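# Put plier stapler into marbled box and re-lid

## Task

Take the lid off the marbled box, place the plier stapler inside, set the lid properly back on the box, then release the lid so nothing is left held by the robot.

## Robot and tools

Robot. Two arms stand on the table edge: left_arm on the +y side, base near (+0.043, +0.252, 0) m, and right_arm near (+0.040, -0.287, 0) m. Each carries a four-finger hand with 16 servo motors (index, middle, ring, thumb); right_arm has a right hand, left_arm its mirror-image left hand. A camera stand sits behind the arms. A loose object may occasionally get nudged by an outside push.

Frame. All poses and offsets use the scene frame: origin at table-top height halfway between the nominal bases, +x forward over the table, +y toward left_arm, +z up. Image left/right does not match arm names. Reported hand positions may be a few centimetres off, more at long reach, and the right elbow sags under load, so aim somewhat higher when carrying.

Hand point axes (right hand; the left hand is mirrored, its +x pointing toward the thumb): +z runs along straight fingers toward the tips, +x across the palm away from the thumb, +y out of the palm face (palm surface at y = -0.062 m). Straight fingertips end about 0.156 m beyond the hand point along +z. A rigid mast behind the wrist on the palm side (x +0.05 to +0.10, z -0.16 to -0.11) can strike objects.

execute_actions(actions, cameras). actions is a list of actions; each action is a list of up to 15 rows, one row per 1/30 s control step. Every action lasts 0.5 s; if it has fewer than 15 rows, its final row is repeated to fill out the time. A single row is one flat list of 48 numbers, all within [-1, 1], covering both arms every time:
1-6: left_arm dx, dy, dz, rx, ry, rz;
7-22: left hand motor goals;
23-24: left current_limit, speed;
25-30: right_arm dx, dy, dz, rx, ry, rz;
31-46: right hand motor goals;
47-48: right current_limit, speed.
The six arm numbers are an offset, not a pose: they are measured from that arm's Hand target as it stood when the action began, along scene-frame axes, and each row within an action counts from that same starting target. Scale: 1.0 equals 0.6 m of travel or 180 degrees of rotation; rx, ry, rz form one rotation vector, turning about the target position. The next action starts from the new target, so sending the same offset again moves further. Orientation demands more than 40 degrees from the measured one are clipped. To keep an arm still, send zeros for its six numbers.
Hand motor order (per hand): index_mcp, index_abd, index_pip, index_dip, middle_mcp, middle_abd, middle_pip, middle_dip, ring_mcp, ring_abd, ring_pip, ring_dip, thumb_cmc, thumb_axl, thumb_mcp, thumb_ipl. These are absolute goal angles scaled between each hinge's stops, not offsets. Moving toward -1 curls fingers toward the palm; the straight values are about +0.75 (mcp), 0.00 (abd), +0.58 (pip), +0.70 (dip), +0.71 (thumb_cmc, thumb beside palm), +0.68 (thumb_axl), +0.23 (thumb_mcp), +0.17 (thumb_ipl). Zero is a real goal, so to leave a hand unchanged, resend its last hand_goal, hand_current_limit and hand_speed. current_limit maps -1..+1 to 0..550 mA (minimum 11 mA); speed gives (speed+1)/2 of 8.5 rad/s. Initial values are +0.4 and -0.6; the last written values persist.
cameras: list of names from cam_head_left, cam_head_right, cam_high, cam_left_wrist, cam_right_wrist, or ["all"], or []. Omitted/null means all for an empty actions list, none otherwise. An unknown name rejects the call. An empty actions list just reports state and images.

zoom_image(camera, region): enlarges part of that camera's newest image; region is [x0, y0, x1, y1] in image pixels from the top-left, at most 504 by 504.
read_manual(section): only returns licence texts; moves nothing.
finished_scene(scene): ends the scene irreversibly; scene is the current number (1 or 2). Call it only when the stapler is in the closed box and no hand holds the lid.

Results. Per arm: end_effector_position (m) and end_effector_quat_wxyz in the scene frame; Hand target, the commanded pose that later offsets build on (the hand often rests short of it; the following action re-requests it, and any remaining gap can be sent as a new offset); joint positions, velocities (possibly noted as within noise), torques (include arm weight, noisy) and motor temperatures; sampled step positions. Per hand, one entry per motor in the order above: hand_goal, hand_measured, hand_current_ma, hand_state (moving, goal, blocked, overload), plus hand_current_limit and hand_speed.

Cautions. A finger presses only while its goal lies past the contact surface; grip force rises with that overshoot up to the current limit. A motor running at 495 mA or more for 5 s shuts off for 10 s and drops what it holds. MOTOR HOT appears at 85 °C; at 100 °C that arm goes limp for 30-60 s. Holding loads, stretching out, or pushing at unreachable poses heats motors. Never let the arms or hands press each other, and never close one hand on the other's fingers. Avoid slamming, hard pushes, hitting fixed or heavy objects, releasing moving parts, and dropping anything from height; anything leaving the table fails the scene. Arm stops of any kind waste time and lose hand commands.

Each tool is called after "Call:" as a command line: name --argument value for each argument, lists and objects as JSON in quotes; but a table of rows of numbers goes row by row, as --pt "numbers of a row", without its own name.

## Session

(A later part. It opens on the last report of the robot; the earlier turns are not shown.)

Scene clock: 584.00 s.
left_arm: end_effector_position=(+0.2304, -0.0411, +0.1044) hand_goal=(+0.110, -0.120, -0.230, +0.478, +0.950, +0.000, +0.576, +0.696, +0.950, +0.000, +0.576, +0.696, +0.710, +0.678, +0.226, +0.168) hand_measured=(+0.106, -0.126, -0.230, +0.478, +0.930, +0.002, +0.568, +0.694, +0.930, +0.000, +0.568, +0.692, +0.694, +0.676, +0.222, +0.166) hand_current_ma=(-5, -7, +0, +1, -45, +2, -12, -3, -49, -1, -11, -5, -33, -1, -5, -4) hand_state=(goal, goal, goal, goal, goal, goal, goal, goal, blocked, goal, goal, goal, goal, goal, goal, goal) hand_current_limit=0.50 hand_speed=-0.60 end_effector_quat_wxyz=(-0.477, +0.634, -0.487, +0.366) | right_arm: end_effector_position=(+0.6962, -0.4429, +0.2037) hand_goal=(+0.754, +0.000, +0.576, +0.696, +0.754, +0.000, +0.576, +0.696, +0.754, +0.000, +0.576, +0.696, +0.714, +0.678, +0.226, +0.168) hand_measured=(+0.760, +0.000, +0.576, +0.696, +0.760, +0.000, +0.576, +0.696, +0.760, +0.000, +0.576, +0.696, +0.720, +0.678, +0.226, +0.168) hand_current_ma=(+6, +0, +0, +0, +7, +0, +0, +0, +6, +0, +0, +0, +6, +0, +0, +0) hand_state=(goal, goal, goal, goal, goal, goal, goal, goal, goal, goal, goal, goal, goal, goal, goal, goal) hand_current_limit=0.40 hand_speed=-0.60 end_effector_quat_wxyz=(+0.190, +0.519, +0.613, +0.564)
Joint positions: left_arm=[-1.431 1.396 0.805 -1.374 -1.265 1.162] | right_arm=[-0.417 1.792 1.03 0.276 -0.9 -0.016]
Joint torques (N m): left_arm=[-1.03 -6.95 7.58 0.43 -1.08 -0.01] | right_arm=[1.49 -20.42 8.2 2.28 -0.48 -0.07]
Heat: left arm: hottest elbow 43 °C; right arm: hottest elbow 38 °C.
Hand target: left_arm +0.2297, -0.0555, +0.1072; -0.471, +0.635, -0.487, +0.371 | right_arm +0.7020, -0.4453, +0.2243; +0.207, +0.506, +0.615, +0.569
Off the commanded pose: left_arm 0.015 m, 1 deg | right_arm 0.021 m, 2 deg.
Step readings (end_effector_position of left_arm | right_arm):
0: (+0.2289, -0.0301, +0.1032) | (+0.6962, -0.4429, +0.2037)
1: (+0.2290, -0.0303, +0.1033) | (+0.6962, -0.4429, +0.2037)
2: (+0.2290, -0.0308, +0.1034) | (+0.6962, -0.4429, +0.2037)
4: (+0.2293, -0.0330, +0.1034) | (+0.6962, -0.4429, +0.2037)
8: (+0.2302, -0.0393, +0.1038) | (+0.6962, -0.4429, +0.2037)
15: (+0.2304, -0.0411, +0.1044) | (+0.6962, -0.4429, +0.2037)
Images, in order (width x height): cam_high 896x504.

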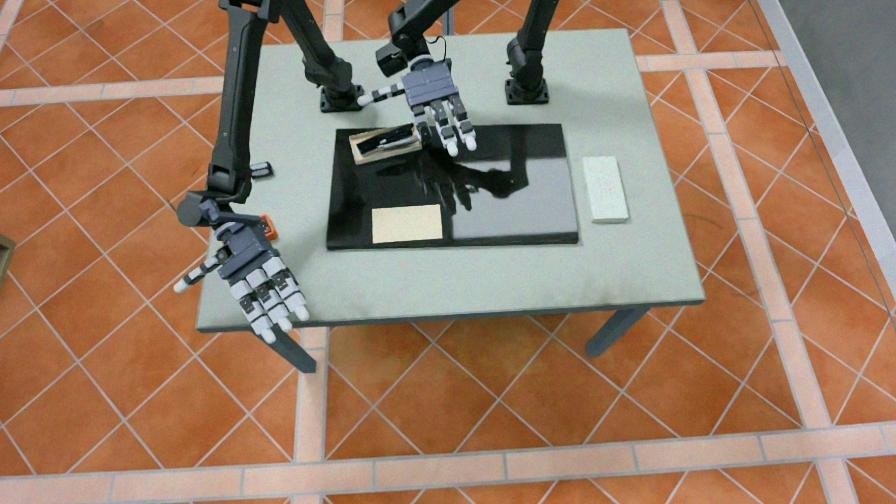

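Call:
execute_actions --actions '[[[0.003,-0.012,0,0,0,0,0.11,-0.12,-0.23,0.478,0.95,0,0.576,0.696,0.95,0,0.576,0.696,0.71,0.678,0.226,0.168,0.5,-0.6,0,0,0,0,0,0,0.754,0,0.576,0.696,0.754,0,0.576,0.696,0.754,0,0.576,0.696,0.714,0.678,0.226,0.168,0.4,-0.6]]]' --cameras '["cam_high"]'

Call:
zoom_image --camera "cam_high" --region '[340, 90, 460, 180]'

Scene clock: 585.40 s.
left_arm: end_effector_position=(+0.2314, -0.0485, +0.1046) hand_goal=(+0.110, -0.120, -0.230, +0.478, +0.950, +0.000, +0.576, +0.696, +0.950, +0.000, +0.576, +0.696, +0.710, +0.678, +0.226, +0.168) hand_measured=(+0.106, -0.122, -0.232, +0.478, +0.930, +0.002, +0.568, +0.694, +0.930, +0.000, +0.568, +0.692, +0.694, +0.676, +0.222, +0.166) hand_current_ma=(-7, -2, -2, -1, -45, +2, -12, -3, -49, -1, -11, -5, -33, -1, -5, -4) hand_state=(goal, goal, goal, goal, goal, goal, goal, goal, blocked, goal, goal, goal, goal, goal, goal, goal) hand_current_limit=0.50 hand_speed=-0.60 end_effector_quat_wxyz=(-0.477, +0.633, -0.488, +0.365) | right_arm: end_effector_position=(+0.6962, -0.4429, +0.2037) hand_goal=(+0.754, +0.000, +0.576, +0.696, +0.754, +0.000, +0.576, +0.696, +0.754, +0.000, +0.576, +0.696, +0.714, +0.678, +0.226, +0.168) hand_measured=(+0.760, +0.000, +0.576, +0.696, +0.760, +0.000, +0.576, +0.696, +0.760, +0.000, +0.576, +0.696, +0.720, +0.678, +0.226, +0.168) hand_current_ma=(+6, +0, +0, +0, +7, +0, +0, +0, +6, +0, +0, +0, +6, +0, +0, +0) hand_state=(goal, goal, goal, goal, goal, goal, goal, goal, goal, goal, goal, goal, goal, goal, goal, goal) hand_current_limit=0.40 hand_speed=-0.60 end_effector_quat_wxyz=(+0.190, +0.519, +0.613, +0.564)
Joint positions: left_arm=[-1.431 1.415 0.825 -1.374 -1.265 1.164] | right_arm=[-0.417 1.792 1.03 0.276 -0.9 -0.016]
Joint torques (N m): left_arm=[-0.91 -7.41 7.47 0.66 -1.11 0.02] | right_arm=[1.55 -20.54 8.2 2.25 -0.48 -0.07]
Heat: left arm: hottest elbow 43 °C; right arm: hottest elbow 38 °C.
Hand target: left_arm +0.2315, -0.0626, +0.1071; -0.471, +0.635, -0.488, +0.371 | right_arm +0.7020, -0.4453, +0.2243; +0.207, +0.506, +0.615, +0.569
Off the commanded pose: left_arm 0.014 m, 1 deg | right_arm 0.021 m, 2 deg.
Step readings (end_effector_position of left_arm | right_arm):
0: (+0.2304, -0.0411, +0.1044) | (+0.6962, -0.4429, +0.2037)
1: (+0.2304, -0.0411, +0.1043) | (+0.6962, -0.4429, +0.2037)
2: (+0.2305, -0.0415, +0.1044) | (+0.6962, -0.4429, +0.2037)
4: (+0.2307, -0.0431, +0.1046) | (+0.6962, -0.4429, +0.2037)
8: (+0.2313, -0.0478, +0.1051) | (+0.6962, -0.4429, +0.2037)
15: (+0.2314, -0.0485, +0.1046) | (+0.6962, -0.4429, +0.2037)
Images, in order (width x height): cam_high 896x504.

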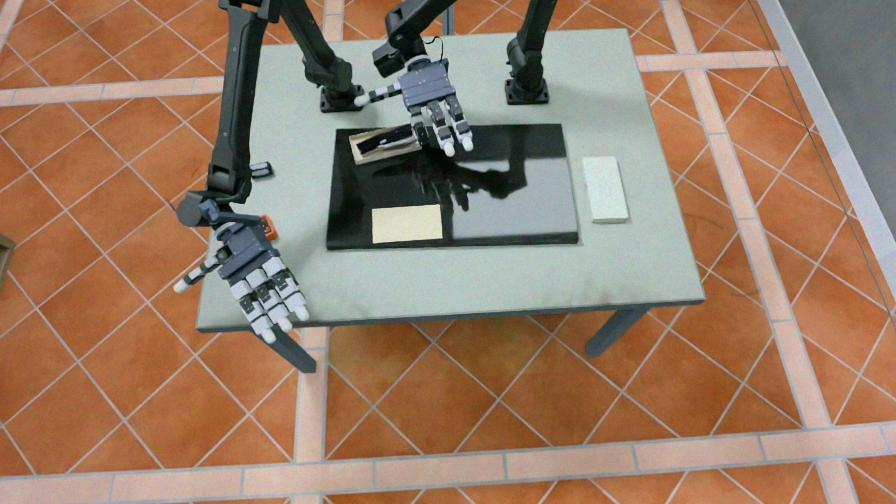

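Scaled by 4.200 from the camera's 896x504 image, which has a finer 1280x720 frame.

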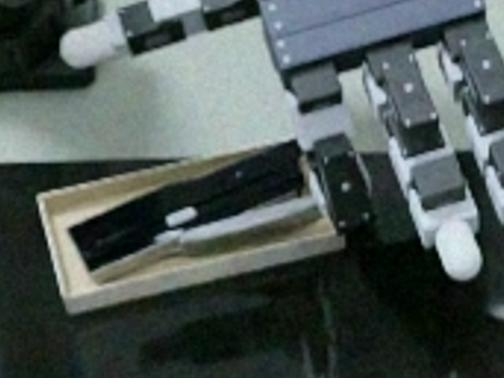

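Call:
execute_actions --actions '[[[0,0.06,0.03,0,0,0,0.11,-0.12,-0.23,0.478,0.95,0,0.576,0.696,0.95,0,0.576,0.696,0.71,0.678,0.226,0.168,0.5,-0.6,0,0,0,0,0,0,0.754,0,0.576,0.696,0.754,0,0.576,0.696,0.754,0,0.576,0.696,0.714,0.678,0.226,0.168,0.4,-0.6]],[[0,0.04,0.0,0,0,0,0.11,-0.12,-0.23,0.478,0.95,0,0.576,0.696,0.95,0,0.576,0.696,0.71,0.678,0.226,0.168,0.5,-0.6,0,0,0,0,0,0,0.754,0,0.576,0.696,0.754,0,0.576,0.696,0.754,0,0.576,0.696,0.714,0.678,0.226,0.168,0.4,-0.6]]]' --cameras '["cam_high","cam_head_left","cam_head_right"]'

Call:
zoom_image --camera "cam_high" --region '[340, 110, 440, 180]'

Call:
zoom_image --camera "cam_head_right" --region '[510, 280, 630, 350]'

Call:
zoom_image --camera "cam_head_left" --region '[510, 280, 630, 350]'

Scene clock: 588.53 s.
left_arm: end_effector_position=(+0.2272, -0.0052, +0.1246) hand_goal=(+0.110, -0.120, -0.230, +0.478, +0.950, +0.000, +0.576, +0.696, +0.950, +0.000, +0.576, +0.696, +0.710, +0.678, +0.226, +0.168) hand_measured=(+0.106, -0.122, -0.232, +0.478, +0.930, +0.002, +0.568, +0.694, +0.930, +0.000, +0.568, +0.692, +0.694, +0.676, +0.222, +0.166) hand_current_ma=(-7, -2, -2, -1, -45, +2, -12, -3, -49, -1, -11, -5, -33, -1, -5, -4) hand_state=(goal, goal, goal, goal, goal, goal, goal, goal, blocked, goal, goal, goal, goal, goal, goal, goal) hand_current_limit=0.50 hand_speed=-0.60 end_effector_quat_wxyz=(-0.471, +0.630, -0.493, +0.371) | right_arm: end_effector_position=(+0.6962, -0.4429, +0.2037) hand_goal=(+0.754, +0.000, +0.576, +0.696, +0.754, +0.000, +0.576, +0.696, +0.754, +0.000, +0.576, +0.696, +0.714, +0.678, +0.226, +0.168) hand_measured=(+0.760, +0.000, +0.576, +0.696, +0.760, +0.000, +0.576, +0.696, +0.760, +0.000, +0.576, +0.696, +0.720, +0.678, +0.226, +0.168) hand_current_ma=(+6, +0, +0, +0, +7, +0, +0, +0, +6, +0, +0, +0, +6, +0, +0, +0) hand_state=(goal, goal, goal, goal, goal, goal, goal, goal, goal, goal, goal, goal, goal, goal, goal, goal) hand_current_limit=0.40 hand_speed=-0.60 end_effector_quat_wxyz=(+0.190, +0.519, +0.613, +0.564)
Joint positions: left_arm=[-1.422 1.231 0.726 -1.365 -1.273 1.255] | right_arm=[-0.417 1.792 1.03 0.276 -0.9 -0.016]
Joint torques (N m): left_arm=[0.67 -7 5.55 0.94 -1.27 0.01] | right_arm=[1.55 -20.37 8.18 2.26 -0.48 -0.07]
Heat: left arm: hottest elbow 42 °C; right arm: hottest elbow 38 °C.
Hand target: left_arm +0.2315, -0.0028, +0.1251; -0.471, +0.635, -0.487, +0.371 | right_arm +0.7020, -0.4453, +0.2243; +0.207, +0.506, +0.615, +0.569
Off the commanded pose: left_arm 0.005 m, 1 deg | right_arm 0.021 m, 2 deg.
Step readings (end_effector_position of left_arm | right_arm):
0: (+0.2314, -0.0485, +0.1046) | (+0.6962, -0.4429, +0.2037)
1: (+0.2314, -0.0485, +0.1046) | (+0.6962, -0.4429, +0.2037)
2: (+0.2314, -0.0483, +0.1053) | (+0.6962, -0.4429, +0.2037)
4: (+0.2311, -0.0459, +0.1081) | (+0.6962, -0.4429, +0.2037)
8: (+0.2296, -0.0362, +0.1197) | (+0.6962, -0.4429, +0.2037)
15: (+0.2290, -0.0331, +0.1269) | (+0.6962, -0.4429, +0.2037)
16: (+0.2289, -0.0324, +0.1264) | (+0.6962, -0.4429, +0.2037)
17: (+0.2288, -0.0305, +0.1258) | (+0.6962, -0.4429, +0.2037)
19: (+0.2279, -0.0235, +0.1237) | (+0.6962, -0.4429, +0.2037)
23: (+0.2268, -0.0081, +0.1220) | (+0.6962, -0.4429, +0.2037)
30: (+0.2274, -0.0056, +0.1251) | (+0.6962, -0.4429, +0.2037)
Images, in order (width x height): cam_head_left 896x504, cam_head_right 896x504, cam_high 896x504.

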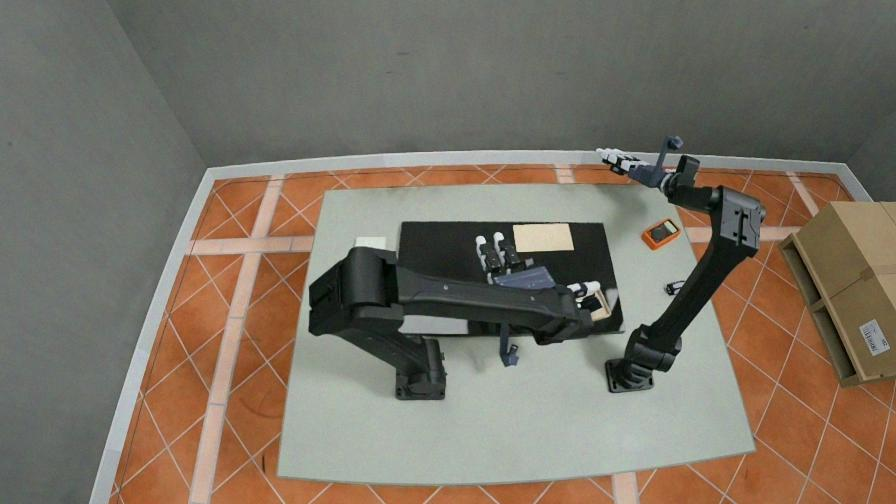

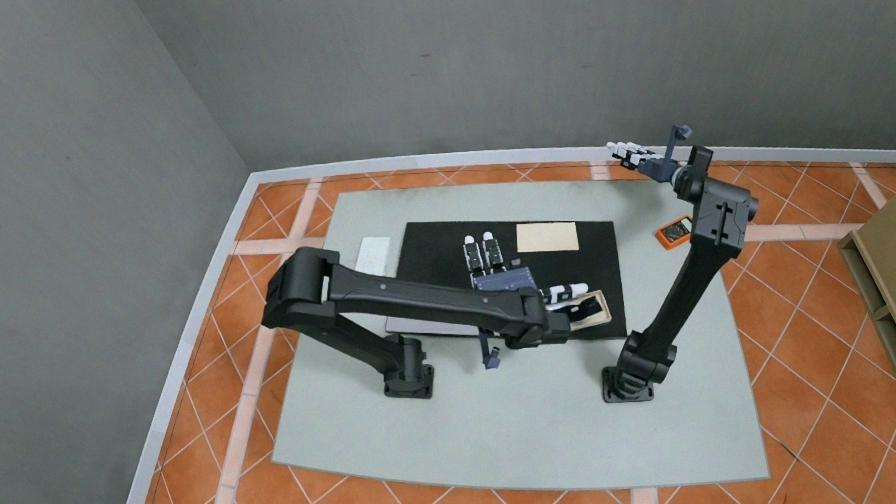

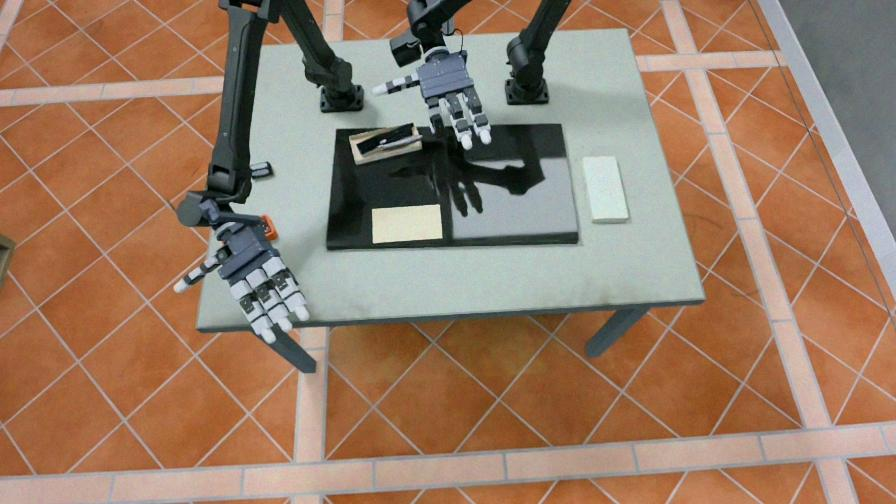

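Scaled by 5.040 from the camera's 896x504 image, which has a finer 1280x720 frame.

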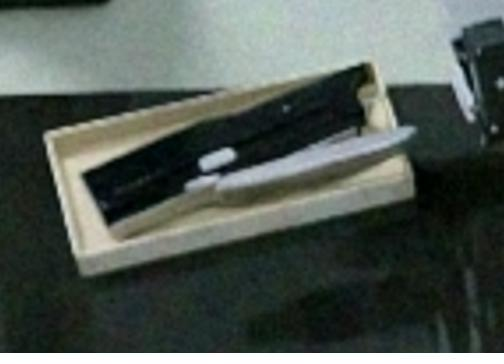

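Scaled by 4.200 from the camera's 896x504 image, which has a finer 1280x720 frame.

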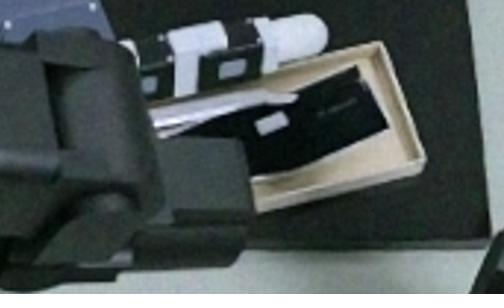

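Scaled by 4.200 from the camera's 896x504 image, which has a finer 1280x720 frame.

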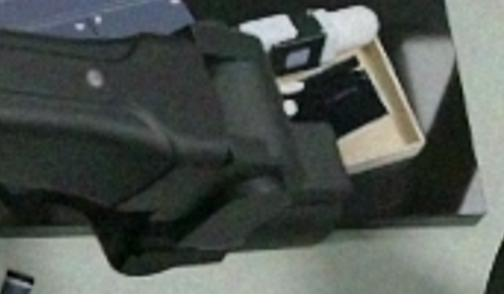

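Call:
execute_actions --actions '[[[0.0,-0.05,-0.038,0,0,0,0.11,-0.12,-0.23,0.478,0.95,0,0.576,0.696,0.95,0,0.576,0.696,0.71,0.678,0.226,0.168,0.5,-0.6,0,0,0,0,0,0,0.754,0,0.576,0.696,0.754,0,0.576,0.696,0.754,0,0.576,0.696,0.714,0.678,0.226,0.168,0.4,-0.6]],[[0.0,-0.04,0,0,0,0,0.11,-0.12,-0.23,0.478,0.95,0,0.576,0.696,0.95,0,0.576,0.696,0.71,0.678,0.226,0.168,0.5,-0.6,0,0,0,0,0,0,0.754,0,0.576,0.696,0.754,0,0.576,0.696,0.754,0,0.576,0.696,0.714,0.678,0.226,0.168,0.4,-0.6]],[[0.0,-0.015,0,0,0,0,0.11,-0.12,-0.23,0.478,0.95,0,0.576,0.696,0.95,0,0.576,0.696,0.71,0.678,0.226,0.168,0.5,-0.6,0,0,0,0,0,0,0.754,0,0.576,0.696,0.754,0,0.576,0.696,0.754,0,0.576,0.696,0.714,0.678,0.226,0.168,0.4,-0.6]]]' --cameras '["cam_high"]'

Call:
zoom_image --camera "cam_high" --region '[340, 110, 440, 180]'

Scene clock: 593.37 s.
left_arm: end_effector_position=(+0.2351, -0.0532, +0.0994) hand_goal=(+0.110, -0.120, -0.230, +0.478, +0.950, +0.000, +0.576, +0.696, +0.950, +0.000, +0.576, +0.696, +0.710, +0.678, +0.226, +0.168) hand_measured=(+0.106, -0.122, -0.232, +0.478, +0.930, +0.002, +0.568, +0.694, +0.930, +0.000, +0.568, +0.692, +0.694, +0.676, +0.222, +0.166) hand_current_ma=(-7, -2, -2, -1, -44, +2, -12, -3, -49, -1, -11, -5, -33, -1, -5, -4) hand_state=(goal, goal, goal, goal, goal, goal, goal, goal, blocked, goal, goal, goal, goal, goal, goal, goal) hand_current_limit=0.50 hand_speed=-0.60 end_effector_quat_wxyz=(-0.475, +0.635, -0.485, +0.368) | right_arm: end_effector_position=(+0.6962, -0.4429, +0.2037) hand_goal=(+0.754, +0.000, +0.576, +0.696, +0.754, +0.000, +0.576, +0.696, +0.754, +0.000, +0.576, +0.696, +0.714, +0.678, +0.226, +0.168) hand_measured=(+0.760, +0.000, +0.576, +0.696, +0.760, +0.000, +0.576, +0.696, +0.760, +0.000, +0.576, +0.696, +0.720, +0.678, +0.226, +0.168) hand_current_ma=(+6, +0, +0, +0, +7, +0, +0, +0, +6, +0, +0, +0, +6, +0, +0, +0) hand_state=(goal, goal, goal, goal, goal, goal, goal, goal, goal, goal, goal, goal, goal, goal, goal, goal) hand_current_limit=0.40 hand_speed=-0.60 end_effector_quat_wxyz=(+0.190, +0.519, +0.613, +0.564)
Joint positions: left_arm=[-1.422 1.429 0.825 -1.332 -1.269 1.183] | right_arm=[-0.417 1.792 1.03 0.276 -0.9 -0.016]
Joint torques (N m): left_arm=[-1.49 -7.59 7.53 -0.4 -0.95 -0.13] | right_arm=[1.49 -20.48 8.2 2.26 -0.48 -0.07]
Heat: left arm: hottest elbow 42 °C; right arm: hottest elbow 38 °C.
Hand target: left_arm +0.2315, -0.0657, +0.1023; -0.471, +0.635, -0.488, +0.371 | right_arm +0.7020, -0.4453, +0.2243; +0.207, +0.506, +0.615, +0.569
Off the commanded pose: left_arm 0.013 m, 1 deg | right_arm 0.021 m, 2 deg.
Step readings (end_effector_position of left_arm | right_arm):
0: (+0.2271, -0.0052, +0.1246) | (+0.6962, -0.4429, +0.2037)
1: (+0.2272, -0.0052, +0.1246) | (+0.6962, -0.4429, +0.2037)
2: (+0.2273, -0.0059, +0.1240) | (+0.6962, -0.4429, +0.2037)
4: (+0.2277, -0.0083, +0.1191) | (+0.6962, -0.4429, +0.2037)
8: (+0.2284, -0.0116, +0.1018) | (+0.6962, -0.4429, +0.2037)
15: (+0.2291, -0.0152, +0.0959) | (+0.6962, -0.4429, +0.2037)
16: (+0.2293, -0.0165, +0.0966) | (+0.6962, -0.4429, +0.2037)
17: (+0.2295, -0.0183, +0.0974) | (+0.6962, -0.4429, +0.2037)
19: (+0.2304, -0.0251, +0.0990) | (+0.6962, -0.4429, +0.2037)
23: (+0.2326, -0.0394, +0.1006) | (+0.6962, -0.4429, +0.2037)
30: (+0.2334, -0.0433, +0.0988) | (+0.6962, -0.4429, +0.2037)
31: (+0.2335, -0.0435, +0.0988) | (+0.6962, -0.4429, +0.2037)
32: (+0.2335, -0.0440, +0.0988) | (+0.6962, -0.4429, +0.2037)
34: (+0.2339, -0.0466, +0.0989) | (+0.6962, -0.4429, +0.2037)
38: (+0.2348, -0.0525, +0.0994) | (+0.6962, -0.4429, +0.2037)
45: (+0.2350, -0.0532, +0.0994) | (+0.6962, -0.4429, +0.2037)
Images, in order (width x height): cam_high 896x504.

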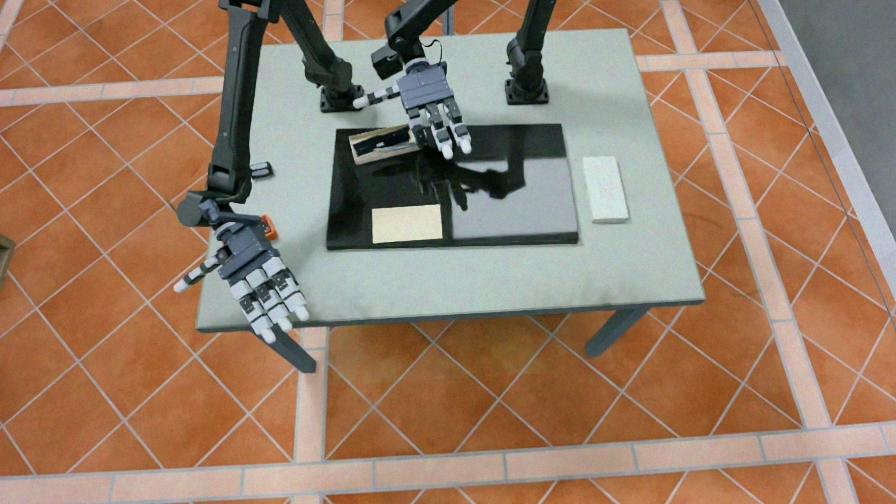

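Scaled by 5.040 from the camera's 896x504 image, which has a finer 1280x720 frame.

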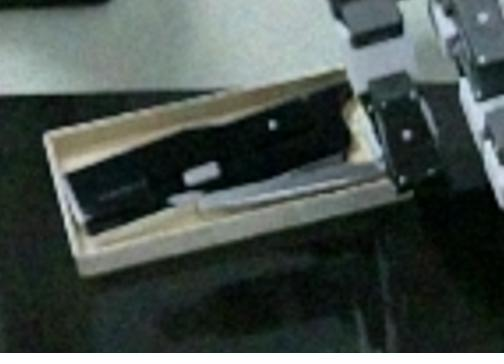

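Call:
execute_actions --actions '[[[-0.006,-0.009,0,0,0,0,0.11,-0.12,-0.23,0.478,0.95,0,0.576,0.696,0.95,0,0.576,0.696,0.71,0.678,0.226,0.168,0.5,-0.6,0,0,0,0,0,0,0.754,0,0.576,0.696,0.754,0,0.576,0.696,0.754,0,0.576,0.696,0.714,0.678,0.226,0.168,0.4,-0.6]],[[0,0.06,0.03,0,0,0,0.11,-0.12,-0.23,0.478,0.95,0,0.576,0.696,0.95,0,0.576,0.696,0.71,0.678,0.226,0.168,0.5,-0.6,0,0,0,0,0,0,0.754,0,0.576,0.696,0.754,0,0.576,0.696,0.754,0,0.576,0.696,0.714,0.678,0.226,0.168,0.4,-0.6]]]' --cameras '["cam_high","cam_head_right"]'

Call:
zoom_image --camera "cam_high" --region '[340, 110, 440, 180]'

Call:
zoom_image --camera "cam_head_right" --region '[510, 280, 630, 350]'

Scene clock: 595.80 s.
left_arm: end_effector_position=(+0.2287, -0.0398, +0.1213) hand_goal=(+0.110, -0.120, -0.230, +0.478, +0.950, +0.000, +0.576, +0.696, +0.950, +0.000, +0.576, +0.696, +0.710, +0.678, +0.226, +0.168) hand_measured=(+0.106, -0.122, -0.232, +0.478, +0.930, +0.002, +0.568, +0.694, +0.930, +0.000, +0.568, +0.692, +0.694, +0.676, +0.222, +0.166) hand_current_ma=(-7, -2, -2, -1, -44, +2, -12, -3, -49, -1, -11, -5, -33, -1, -5, -4) hand_state=(goal, goal, goal, goal, goal, goal, goal, goal, blocked, goal, goal, goal, goal, goal, goal, goal) hand_current_limit=0.50 hand_speed=-0.60 end_effector_quat_wxyz=(-0.465, +0.640, -0.481, +0.377) | right_arm: end_effector_position=(+0.6962, -0.4429, +0.2037) hand_goal=(+0.754, +0.000, +0.576, +0.696, +0.754, +0.000, +0.576, +0.696, +0.754, +0.000, +0.576, +0.696, +0.714, +0.678, +0.226, +0.168) hand_measured=(+0.760, +0.000, +0.576, +0.696, +0.760, +0.000, +0.576, +0.696, +0.760, +0.000, +0.576, +0.696, +0.720, +0.678, +0.226, +0.168) hand_current_ma=(+6, +0, +0, +0, +7, +0, +0, +0, +6, +0, +0, +0, +6, +0, +0, +0) hand_state=(goal, goal, goal, goal, goal, goal, goal, goal, goal, goal, goal, goal, goal, goal, goal, goal) hand_current_limit=0.40 hand_speed=-0.60 end_effector_quat_wxyz=(+0.190, +0.519, +0.613, +0.564)
Joint positions: left_arm=[-1.435 1.339 0.806 -1.388 -1.265 1.167] | right_arm=[-0.417 1.792 1.03 0.276 -0.9 -0.016]
Joint torques (N m): left_arm=[-0.44 -8.12 5.35 -0.31 -1.18 0.01] | right_arm=[1.49 -20.48 8.2 2.26 -0.48 -0.07]
Heat: left arm: hottest elbow 42 °C; right arm: hottest elbow 38 °C.
Hand target: left_arm +0.2278, -0.0352, +0.1203; -0.471, +0.635, -0.488, +0.371 | right_arm +0.7020, -0.4453, +0.2243; +0.207, +0.506, +0.615, +0.569
Off the commanded pose: left_arm 0.005 m, 1 deg | right_arm 0.021 m, 2 deg.
Step readings (end_effector_position of left_arm | right_arm):
0: (+0.2351, -0.0532, +0.0993) | (+0.6962, -0.4429, +0.2037)
1: (+0.2351, -0.0532, +0.0993) | (+0.6962, -0.4429, +0.2037)
2: (+0.2347, -0.0533, +0.0994) | (+0.6962, -0.4429, +0.2037)
4: (+0.2340, -0.0542, +0.0995) | (+0.6962, -0.4429, +0.2037)
8: (+0.2324, -0.0575, +0.0994) | (+0.6962, -0.4429, +0.2037)
15: (+0.2316, -0.0585, +0.0994) | (+0.6962, -0.4429, +0.2037)
16: (+0.2316, -0.0584, +0.0995) | (+0.6962, -0.4429, +0.2037)
17: (+0.2315, -0.0581, +0.1000) | (+0.6962, -0.4429, +0.2037)
19: (+0.2312, -0.0556, +0.1027) | (+0.6962, -0.4429, +0.2037)
23: (+0.2295, -0.0446, +0.1141) | (+0.6962, -0.4429, +0.2037)
30: (+0.2289, -0.0407, +0.1218) | (+0.6962, -0.4429, +0.2037)
Images, in order (width x height): cam_head_right 896x504, cam_high 896x504.

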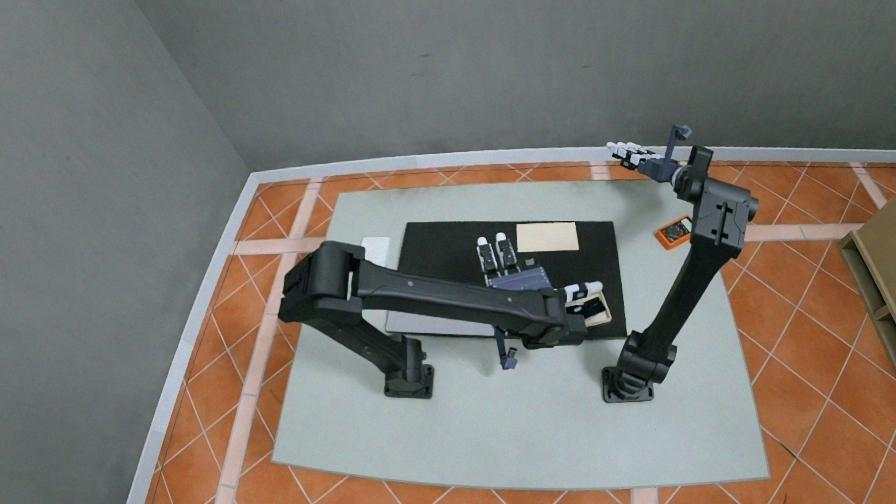

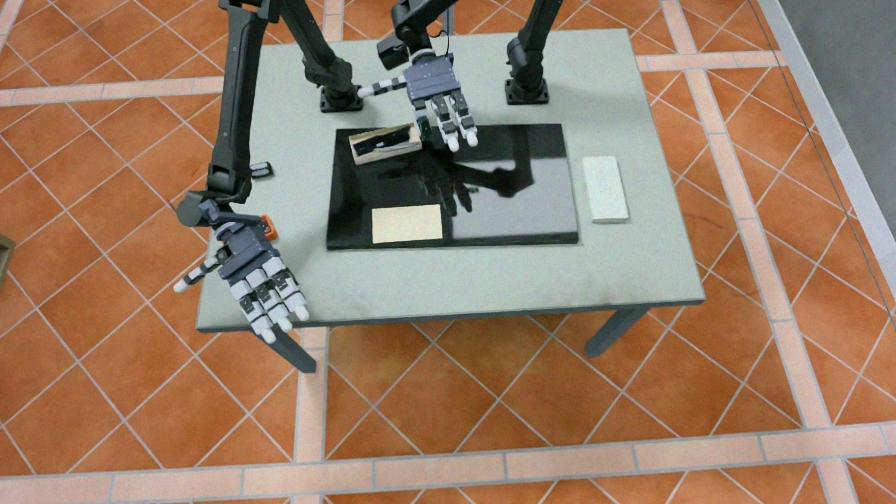

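Scaled by 5.040 from the camera's 896x504 image, which has a finer 1280x720 frame.

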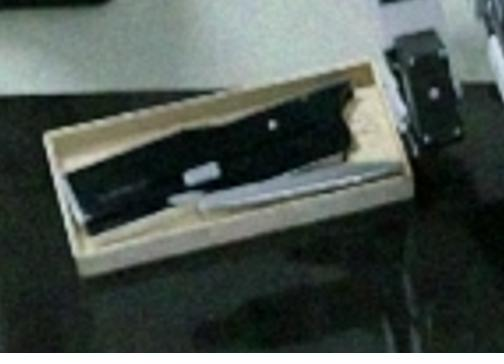

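Scaled by 4.200 from the camera's 896x504 image, which has a finer 1280x720 frame.

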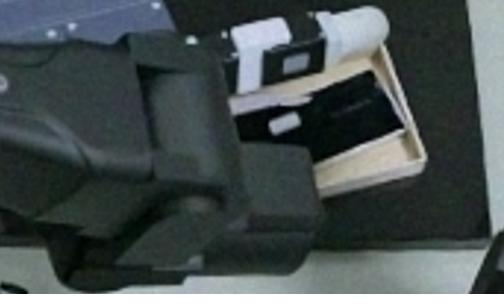

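Call:
execute_actions --actions '[[[0.0,0.0,0.066,0,0,0,0.11,0,-0.226,0.478,0.95,0,0.576,0.696,0.95,0,0.576,0.696,0.71,0.678,0.226,0.168,0.5,-0.6,0,0,0,0,0,0,0.754,0,0.576,0.696,0.754,0,0.576,0.696,0.754,0,0.576,0.696,0.714,0.678,0.226,0.168,0.4,-0.6]],[[0.0962,0.0512,0,0,0,0.0533,0.3,0,-0.226,0.478,0.95,0,0.576,0.696,0.95,0,0.576,0.696,0.71,0.678,0.226,0.168,0.5,-0.6,0,0,0,0,0,0,0.754,0,0.576,0.696,0.754,0,0.576,0.696,0.754,0,0.576,0.696,0.714,0.678,0.226,0.168,0.4,-0.6]],[[0.0838,0.0768,0,0,0,0.0533,0.5,0,-0.226,0.478,0.95,0,0.576,0.696,0.95,0,0.576,0.696,0.71,0.678,0.226,0.168,0.5,-0.6,0,0,0,0,0,0,0.754,0,0.576,0.696,0.754,0,0.576,0.696,0.754,0,0.576,0.696,0.714,0.678,0.226,0.168,0.4,-0.6]]]' --cameras '["cam_high","cam_head_right","cam_head_left"]'

Call:
zoom_image --camera "cam_high" --region '[340, 110, 440, 180]'

Call:
zoom_image --camera "cam_head_right" --region '[510, 280, 630, 350]'

Call:
zoom_image --camera "cam_head_left" --region '[510, 280, 630, 350]'

Scene clock: 601.27 s.
left_arm: end_effector_position=(+0.3279, +0.0492, +0.1496) hand_goal=(+0.500, +0.000, -0.226, +0.478, +0.950, +0.000, +0.576, +0.696, +0.950, +0.000, +0.576, +0.696, +0.710, +0.678, +0.226, +0.168) hand_measured=(+0.484, -0.002, -0.228, +0.478, +0.930, +0.002, +0.568, +0.694, +0.930, +0.000, +0.568, +0.692, +0.694, +0.676, +0.224, +0.166) hand_current_ma=(-35, -2, -1, -1, -44, +2, -12, -3, -49, -1, -11, -5, -33, -1, -3, -4) hand_state=(goal, goal, goal, goal, goal, goal, goal, goal, blocked, goal, goal, goal, goal, goal, goal, goal) hand_current_limit=0.50 hand_speed=-0.60 end_effector_quat_wxyz=(-0.535, +0.700, -0.385, +0.276) | right_arm: end_effector_position=(+0.6962, -0.4429, +0.2037) hand_goal=(+0.754, +0.000, +0.576, +0.696, +0.754, +0.000, +0.576, +0.696, +0.754, +0.000, +0.576, +0.696, +0.714, +0.678, +0.226, +0.168) hand_measured=(+0.760, +0.000, +0.576, +0.696, +0.760, +0.000, +0.576, +0.696, +0.760, +0.000, +0.576, +0.696, +0.720, +0.678, +0.226, +0.168) hand_current_ma=(+6, +0, +0, +0, +7, +0, +0, +0, +6, +0, +0, +0, +6, +0, +0, +0) hand_state=(goal, goal, goal, goal, goal, goal, goal, goal, goal, goal, goal, goal, goal, goal, goal, goal) hand_current_limit=0.40 hand_speed=-0.60 end_effector_quat_wxyz=(+0.190, +0.519, +0.613, +0.564)
Joint positions: left_arm=[-1.044 1.278 0.843 -1.357 -1.285 1.367] | right_arm=[-0.417 1.792 1.03 0.276 -0.9 -0.016]
Joint torques (N m): left_arm=[0.26 -8.23 8.18 1.09 -1.24 0.03] | right_arm=[1.44 -20.54 8.21 2.25 -0.48 -0.07]
Heat: left arm: hottest elbow 41 °C; right arm: hottest elbow 38 °C.
Hand target: left_arm +0.3359, +0.0417, +0.1599; -0.526, +0.707, -0.375, +0.287 | right_arm +0.7020, -0.4453, +0.2243; +0.207, +0.506, +0.615, +0.569
Off the commanded pose: left_arm 0.015 m, 2 deg | right_arm 0.021 m, 2 deg.
Step readings (end_effector_position of left_arm | right_arm):
0: (+0.2287, -0.0397, +0.1213) | (+0.6962, -0.4429, +0.2037)
1: (+0.2287, -0.0395, +0.1213) | (+0.6962, -0.4429, +0.2037)
2: (+0.2284, -0.0376, +0.1220) | (+0.6962, -0.4429, +0.2037)
4: (+0.2275, -0.0321, +0.1251) | (+0.6962, -0.4429, +0.2037)
8: (+0.2266, -0.0264, +0.1394) | (+0.6962, -0.4429, +0.2037)
15: (+0.2268, -0.0278, +0.1501) | (+0.6962, -0.4429, +0.2037)
16: (+0.2269, -0.0274, +0.1502) | (+0.6962, -0.4429, +0.2037)
17: (+0.2286, -0.0262, +0.1502) | (+0.6962, -0.4429, +0.2037)
19: (+0.2381, -0.0200, +0.1505) | (+0.6962, -0.4429, +0.2037)
23: (+0.2681, +0.0033, +0.1519) | (+0.6962, -0.4429, +0.2037)
30: (+0.2785, +0.0076, +0.1519) | (+0.6962, -0.4429, +0.2037)
31: (+0.2787, +0.0072, +0.1519) | (+0.6962, -0.4429, +0.2037)
32: (+0.2805, +0.0083, +0.1519) | (+0.6962, -0.4429, +0.2037)
34: (+0.2897, +0.0169, +0.1520) | (+0.6962, -0.4429, +0.2037)
38: (+0.3172, +0.0451, +0.1521) | (+0.6962, -0.4429, +0.2037)
45: (+0.3279, +0.0502, +0.1506) | (+0.6962, -0.4429, +0.2037)
Images, in order (width x height): cam_head_left 896x504, cam_head_right 896x504, cam_high 896x504.

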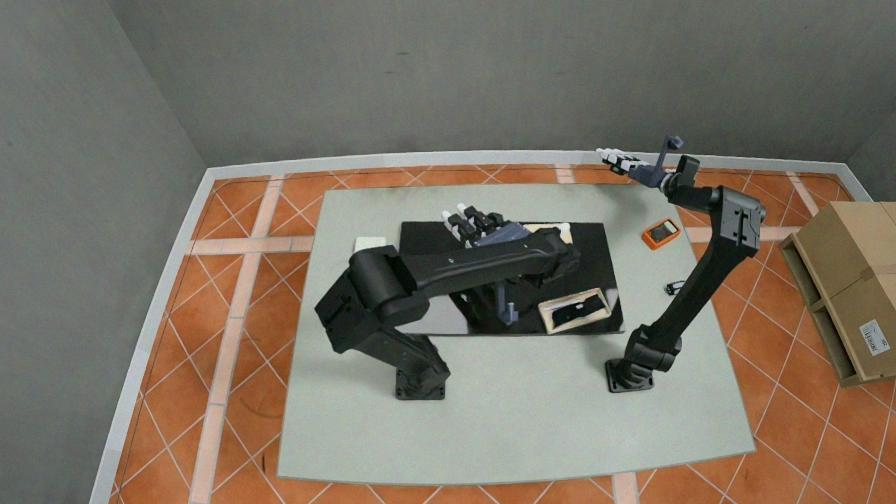

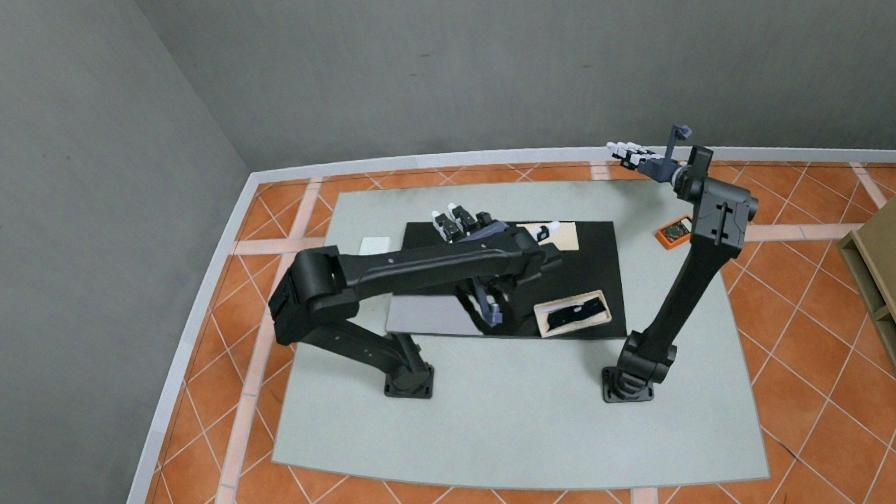

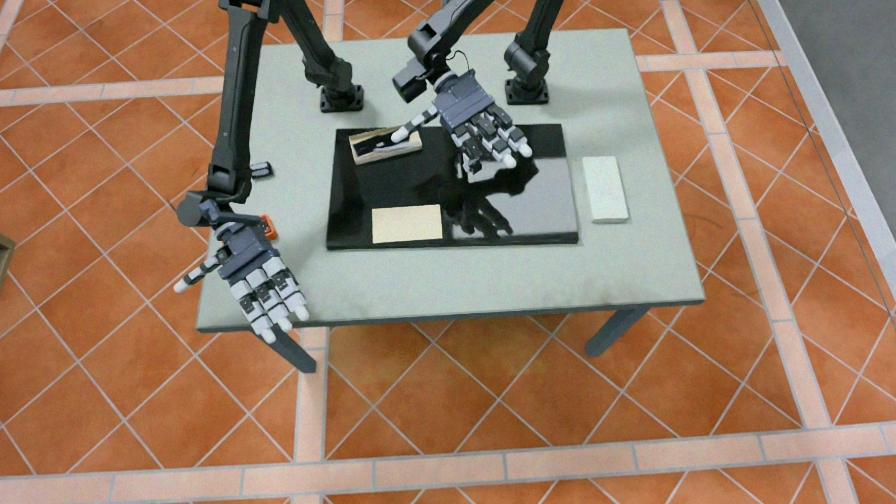

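Scaled by 5.040 from the camera's 896x504 image, which has a finer 1280x720 frame.

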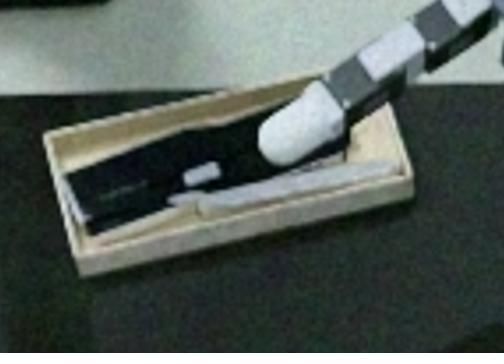

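Scaled by 4.200 from the camera's 896x504 image, which has a finer 1280x720 frame.

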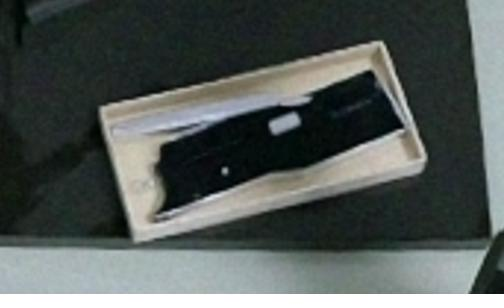

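Scaled by 4.200 from the camera's 896x504 image, which has a finer 1280x720 frame.

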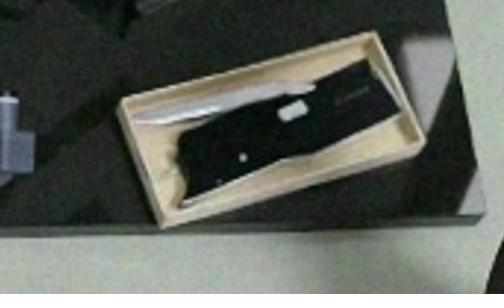

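Call:
execute_actions --actions '[[[0.068,0.0925,0,0,0,0.0533,0.55,0,-0.226,0.478,0.55,0,-0.226,0.478,0.95,0,0.576,0.696,0.71,0.678,0.3,0.0,0.5,-0.6,0,0,0,0,0,0,0.754,0,0.576,0.696,0.754,0,0.576,0.696,0.754,0,0.576,0.696,0.714,0.678,0.226,0.168,0.4,-0.6]],[[0.0505,0.107,0,0,0,0.0533,0.55,0,-0.226,0.478,0.55,0,-0.226,0.478,0.95,0,0.576,0.696,-0.571,0.678,0.5,-0.03,0.5,-0.6,0,0,0,0,0,0,0.754,0,0.576,0.696,0.754,0,0.576,0.696,0.754,0,0.576,0.696,0.714,0.678,0.226,0.168,0.4,-0.6]],[[0.0297,0.1167,0,0,0,0.0533,0.55,0,-0.226,0.478,0.55,0,-0.226,0.478,0.95,0,0.576,0.696,-0.571,0.678,0.5,-0.03,0.5,-0.6,0,0,0,0,0,0,0.754,0,0.576,0.696,0.754,0,0.576,0.696,0.754,0,0.576,0.696,0.714,0.678,0.226,0.168,0.4,-0.6]],[[0.007,0.1227,0,0,0,0.0533,0.55,0,-0.226,0.478,0.55,0,-0.226,0.478,0.95,0,0.576,0.696,-0.571,0.678,0.5,-0.03,0.5,-0.6,0,0,0,0,0,0,0.754,0,0.576,0.696,0.754,0,0.576,0.696,0.754,0,0.576,0.696,0.714,0.678,0.226,0.168,0.4,-0.6]],[[-0.0167,0.1238,0,0,0,0.0533,0.55,0,-0.226,0.478,0.55,0,-0.226,0.478,0.95,0,0.576,0.696,-0.571,0.678,0.5,-0.03,0.5,-0.6,0,0,0,0,0,0,0.754,0,0.576,0.696,0.754,0,0.576,0.696,0.754,0,0.576,0.696,0.714,0.678,0.226,0.168,0.4,-0.6]],[[-0.041,0.1205,-0.02,0,0,0.051,0.55,0,-0.226,0.478,0.55,0,-0.226,0.478,0.95,0,0.576,0.696,-0.571,0.678,0.5,-0.03,0.5,-0.6,0,0,0,0,0,0,0.754,0,0.576,0.696,0.754,0,0.576,0.696,0.754,0,0.576,0.696,0.714,0.678,0.226,0.168,0.4,-0.6]]]' --cameras '["cam_high"]'

Call:
zoom_image --camera "cam_high" --region '[550, 120, 670, 240]'

Scene clock: 606.97 s.
left_arm: end_effector_position=(+0.3943, +0.4489, +0.1480) hand_goal=(+0.550, +0.000, -0.226, +0.478, +0.550, +0.000, -0.226, +0.478, +0.950, +0.000, +0.576, +0.696, -0.570, +0.678, +0.500, -0.030) hand_measured=(+0.534, -0.002, -0.228, +0.478, +0.544, +0.002, -0.224, +0.480, +0.930, +0.000, +0.570, +0.692, -0.568, +0.676, +0.494, -0.028) hand_current_ma=(-34, -2, -1, -1, -11, +2, +2, +3, -49, -1, -11, -5, +2, -1, -10, +2) hand_state=(goal, goal, goal, goal, goal, goal, goal, goal, blocked, goal, goal, goal, goal, goal, goal, goal) hand_current_limit=0.50 hand_speed=-0.60 end_effector_quat_wxyz=(-0.601, +0.800, +0.006, -0.004) | right_arm: end_effector_position=(+0.6962, -0.4429, +0.2037) hand_goal=(+0.754, +0.000, +0.576, +0.696, +0.754, +0.000, +0.576, +0.696, +0.754, +0.000, +0.576, +0.696, +0.714, +0.678, +0.226, +0.168) hand_measured=(+0.760, +0.000, +0.576, +0.696, +0.760, +0.000, +0.576, +0.696, +0.760, +0.000, +0.576, +0.696, +0.720, +0.678, +0.226, +0.168) hand_current_ma=(+6, +0, +0, +0, +7, +0, +0, +0, +6, +0, +0, +0, +6, +0, +0, +0) hand_state=(goal, goal, goal, goal, goal, goal, goal, goal, goal, goal, goal, goal, goal, goal, goal, goal) hand_current_limit=0.40 hand_speed=-0.60 end_effector_quat_wxyz=(+0.190, +0.519, +0.613, +0.564)
Joint positions: left_arm=[0.16 1.225 0.776 -0.656 -1.253 2.057] | right_arm=[-0.417 1.792 1.03 0.276 -0.9 -0.016]
Joint torques (N m): left_arm=[0.26 -8.23 6.63 2.44 -0.89 0.08] | right_arm=[1.49 -20.48 8.21 2.26 -0.48 -0.07]
Heat: left arm: hottest elbow 41 °C; right arm: hottest elbow 38 °C.
Hand target: left_arm +0.3943, +0.4517, +0.1479; -0.600, +0.800, +0.009, +0.000 | right_arm +0.7020, -0.4453, +0.2243; +0.207, +0.506, +0.615, +0.569
Off the commanded pose: left_arm 0.003 m, 1 deg | right_arm 0.021 m, 2 deg.
Step readings (end_effector_position of left_arm | right_arm):
0: (+0.3279, +0.0492, +0.1496) | (+0.6962, -0.4429, +0.2037)
1: (+0.3280, +0.0495, +0.1496) | (+0.6962, -0.4429, +0.2037)
2: (+0.3293, +0.0513, +0.1496) | (+0.6962, -0.4429, +0.2037)
4: (+0.3371, +0.0619, +0.1498) | (+0.6962, -0.4429, +0.2037)
8: (+0.3587, +0.0941, +0.1506) | (+0.6962, -0.4429, +0.2037)
15: (+0.3693, +0.1017, +0.1507) | (+0.6962, -0.4429, +0.2037)
16: (+0.3697, +0.1014, +0.1508) | (+0.6962, -0.4429, +0.2037)
17: (+0.3708, +0.1031, +0.1510) | (+0.6962, -0.4429, +0.2037)
19: (+0.3766, +0.1153, +0.1516) | (+0.6962, -0.4429, +0.2037)
23: (+0.3917, +0.1521, +0.1531) | (+0.6962, -0.4429, +0.2037)
30: (+0.4017, +0.1622, +0.1537) | (+0.6962, -0.4429, +0.2037)
31: (+0.4021, +0.1619, +0.1539) | (+0.6962, -0.4429, +0.2037)
32: (+0.4030, +0.1638, +0.1541) | (+0.6962, -0.4429, +0.2037)
34: (+0.4065, +0.1770, +0.1548) | (+0.6962, -0.4429, +0.2037)
38: (+0.4147, +0.2172, +0.1568) | (+0.6962, -0.4429, +0.2037)
45: (+0.4232, +0.2296, +0.1582) | (+0.6962, -0.4429, +0.2037)
46: (+0.4238, +0.2293, +0.1583) | (+0.6962, -0.4429, +0.2037)
47: (+0.4242, +0.2312, +0.1584) | (+0.6962, -0.4429, +0.2037)
49: (+0.4251, +0.2449, +0.1591) | (+0.6962, -0.4429, +0.2037)
53: (+0.4248, +0.2874, +0.1605) | (+0.6962, -0.4429, +0.2037)
60: (+0.4288, +0.3027, +0.1595) | (+0.6962, -0.4429, +0.2037)
61: (+0.4293, +0.3025, +0.1594) | (+0.6962, -0.4429, +0.2037)
62: (+0.4293, +0.3043, +0.1593) | (+0.6962, -0.4429, +0.2037)
64: (+0.4269, +0.3181, +0.1592) | (+0.6962, -0.4429, +0.2037)
68: (+0.4173, +0.3609, +0.1596) | (+0.6962, -0.4429, +0.2037)
75: (+0.4190, +0.3770, +0.1597) | (+0.6962, -0.4429, +0.2037)
76: (+0.4194, +0.3769, +0.1593) | (+0.6962, -0.4429, +0.2037)
77: (+0.4192, +0.3789, +0.1589) | (+0.6962, -0.4429, +0.2037)
79: (+0.4145, +0.3918, +0.1564) | (+0.6962, -0.4429, +0.2037)
83: (+0.3948, +0.4324, +0.1500) | (+0.6962, -0.4429, +0.2037)
90: (+0.3940, +0.4491, +0.1492) | (+0.6962, -0.4429, +0.2037)
Images, in order (width x height): cam_high 896x504.

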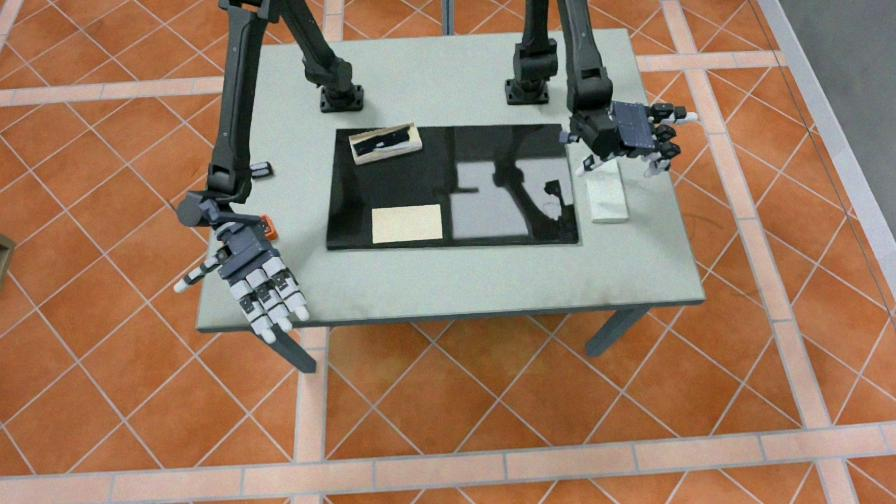

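Scaled by 4.200 from the camera's 896x504 image, which has a finer 1280x720 frame.

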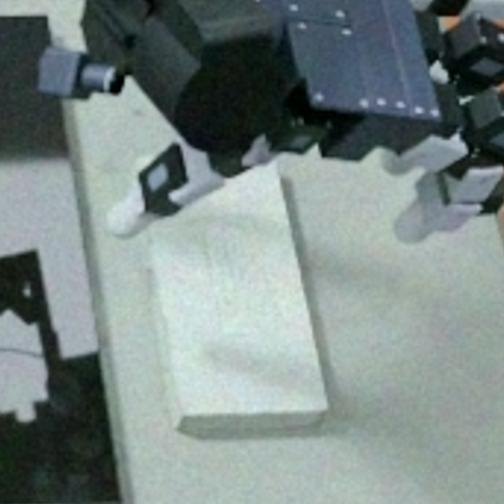

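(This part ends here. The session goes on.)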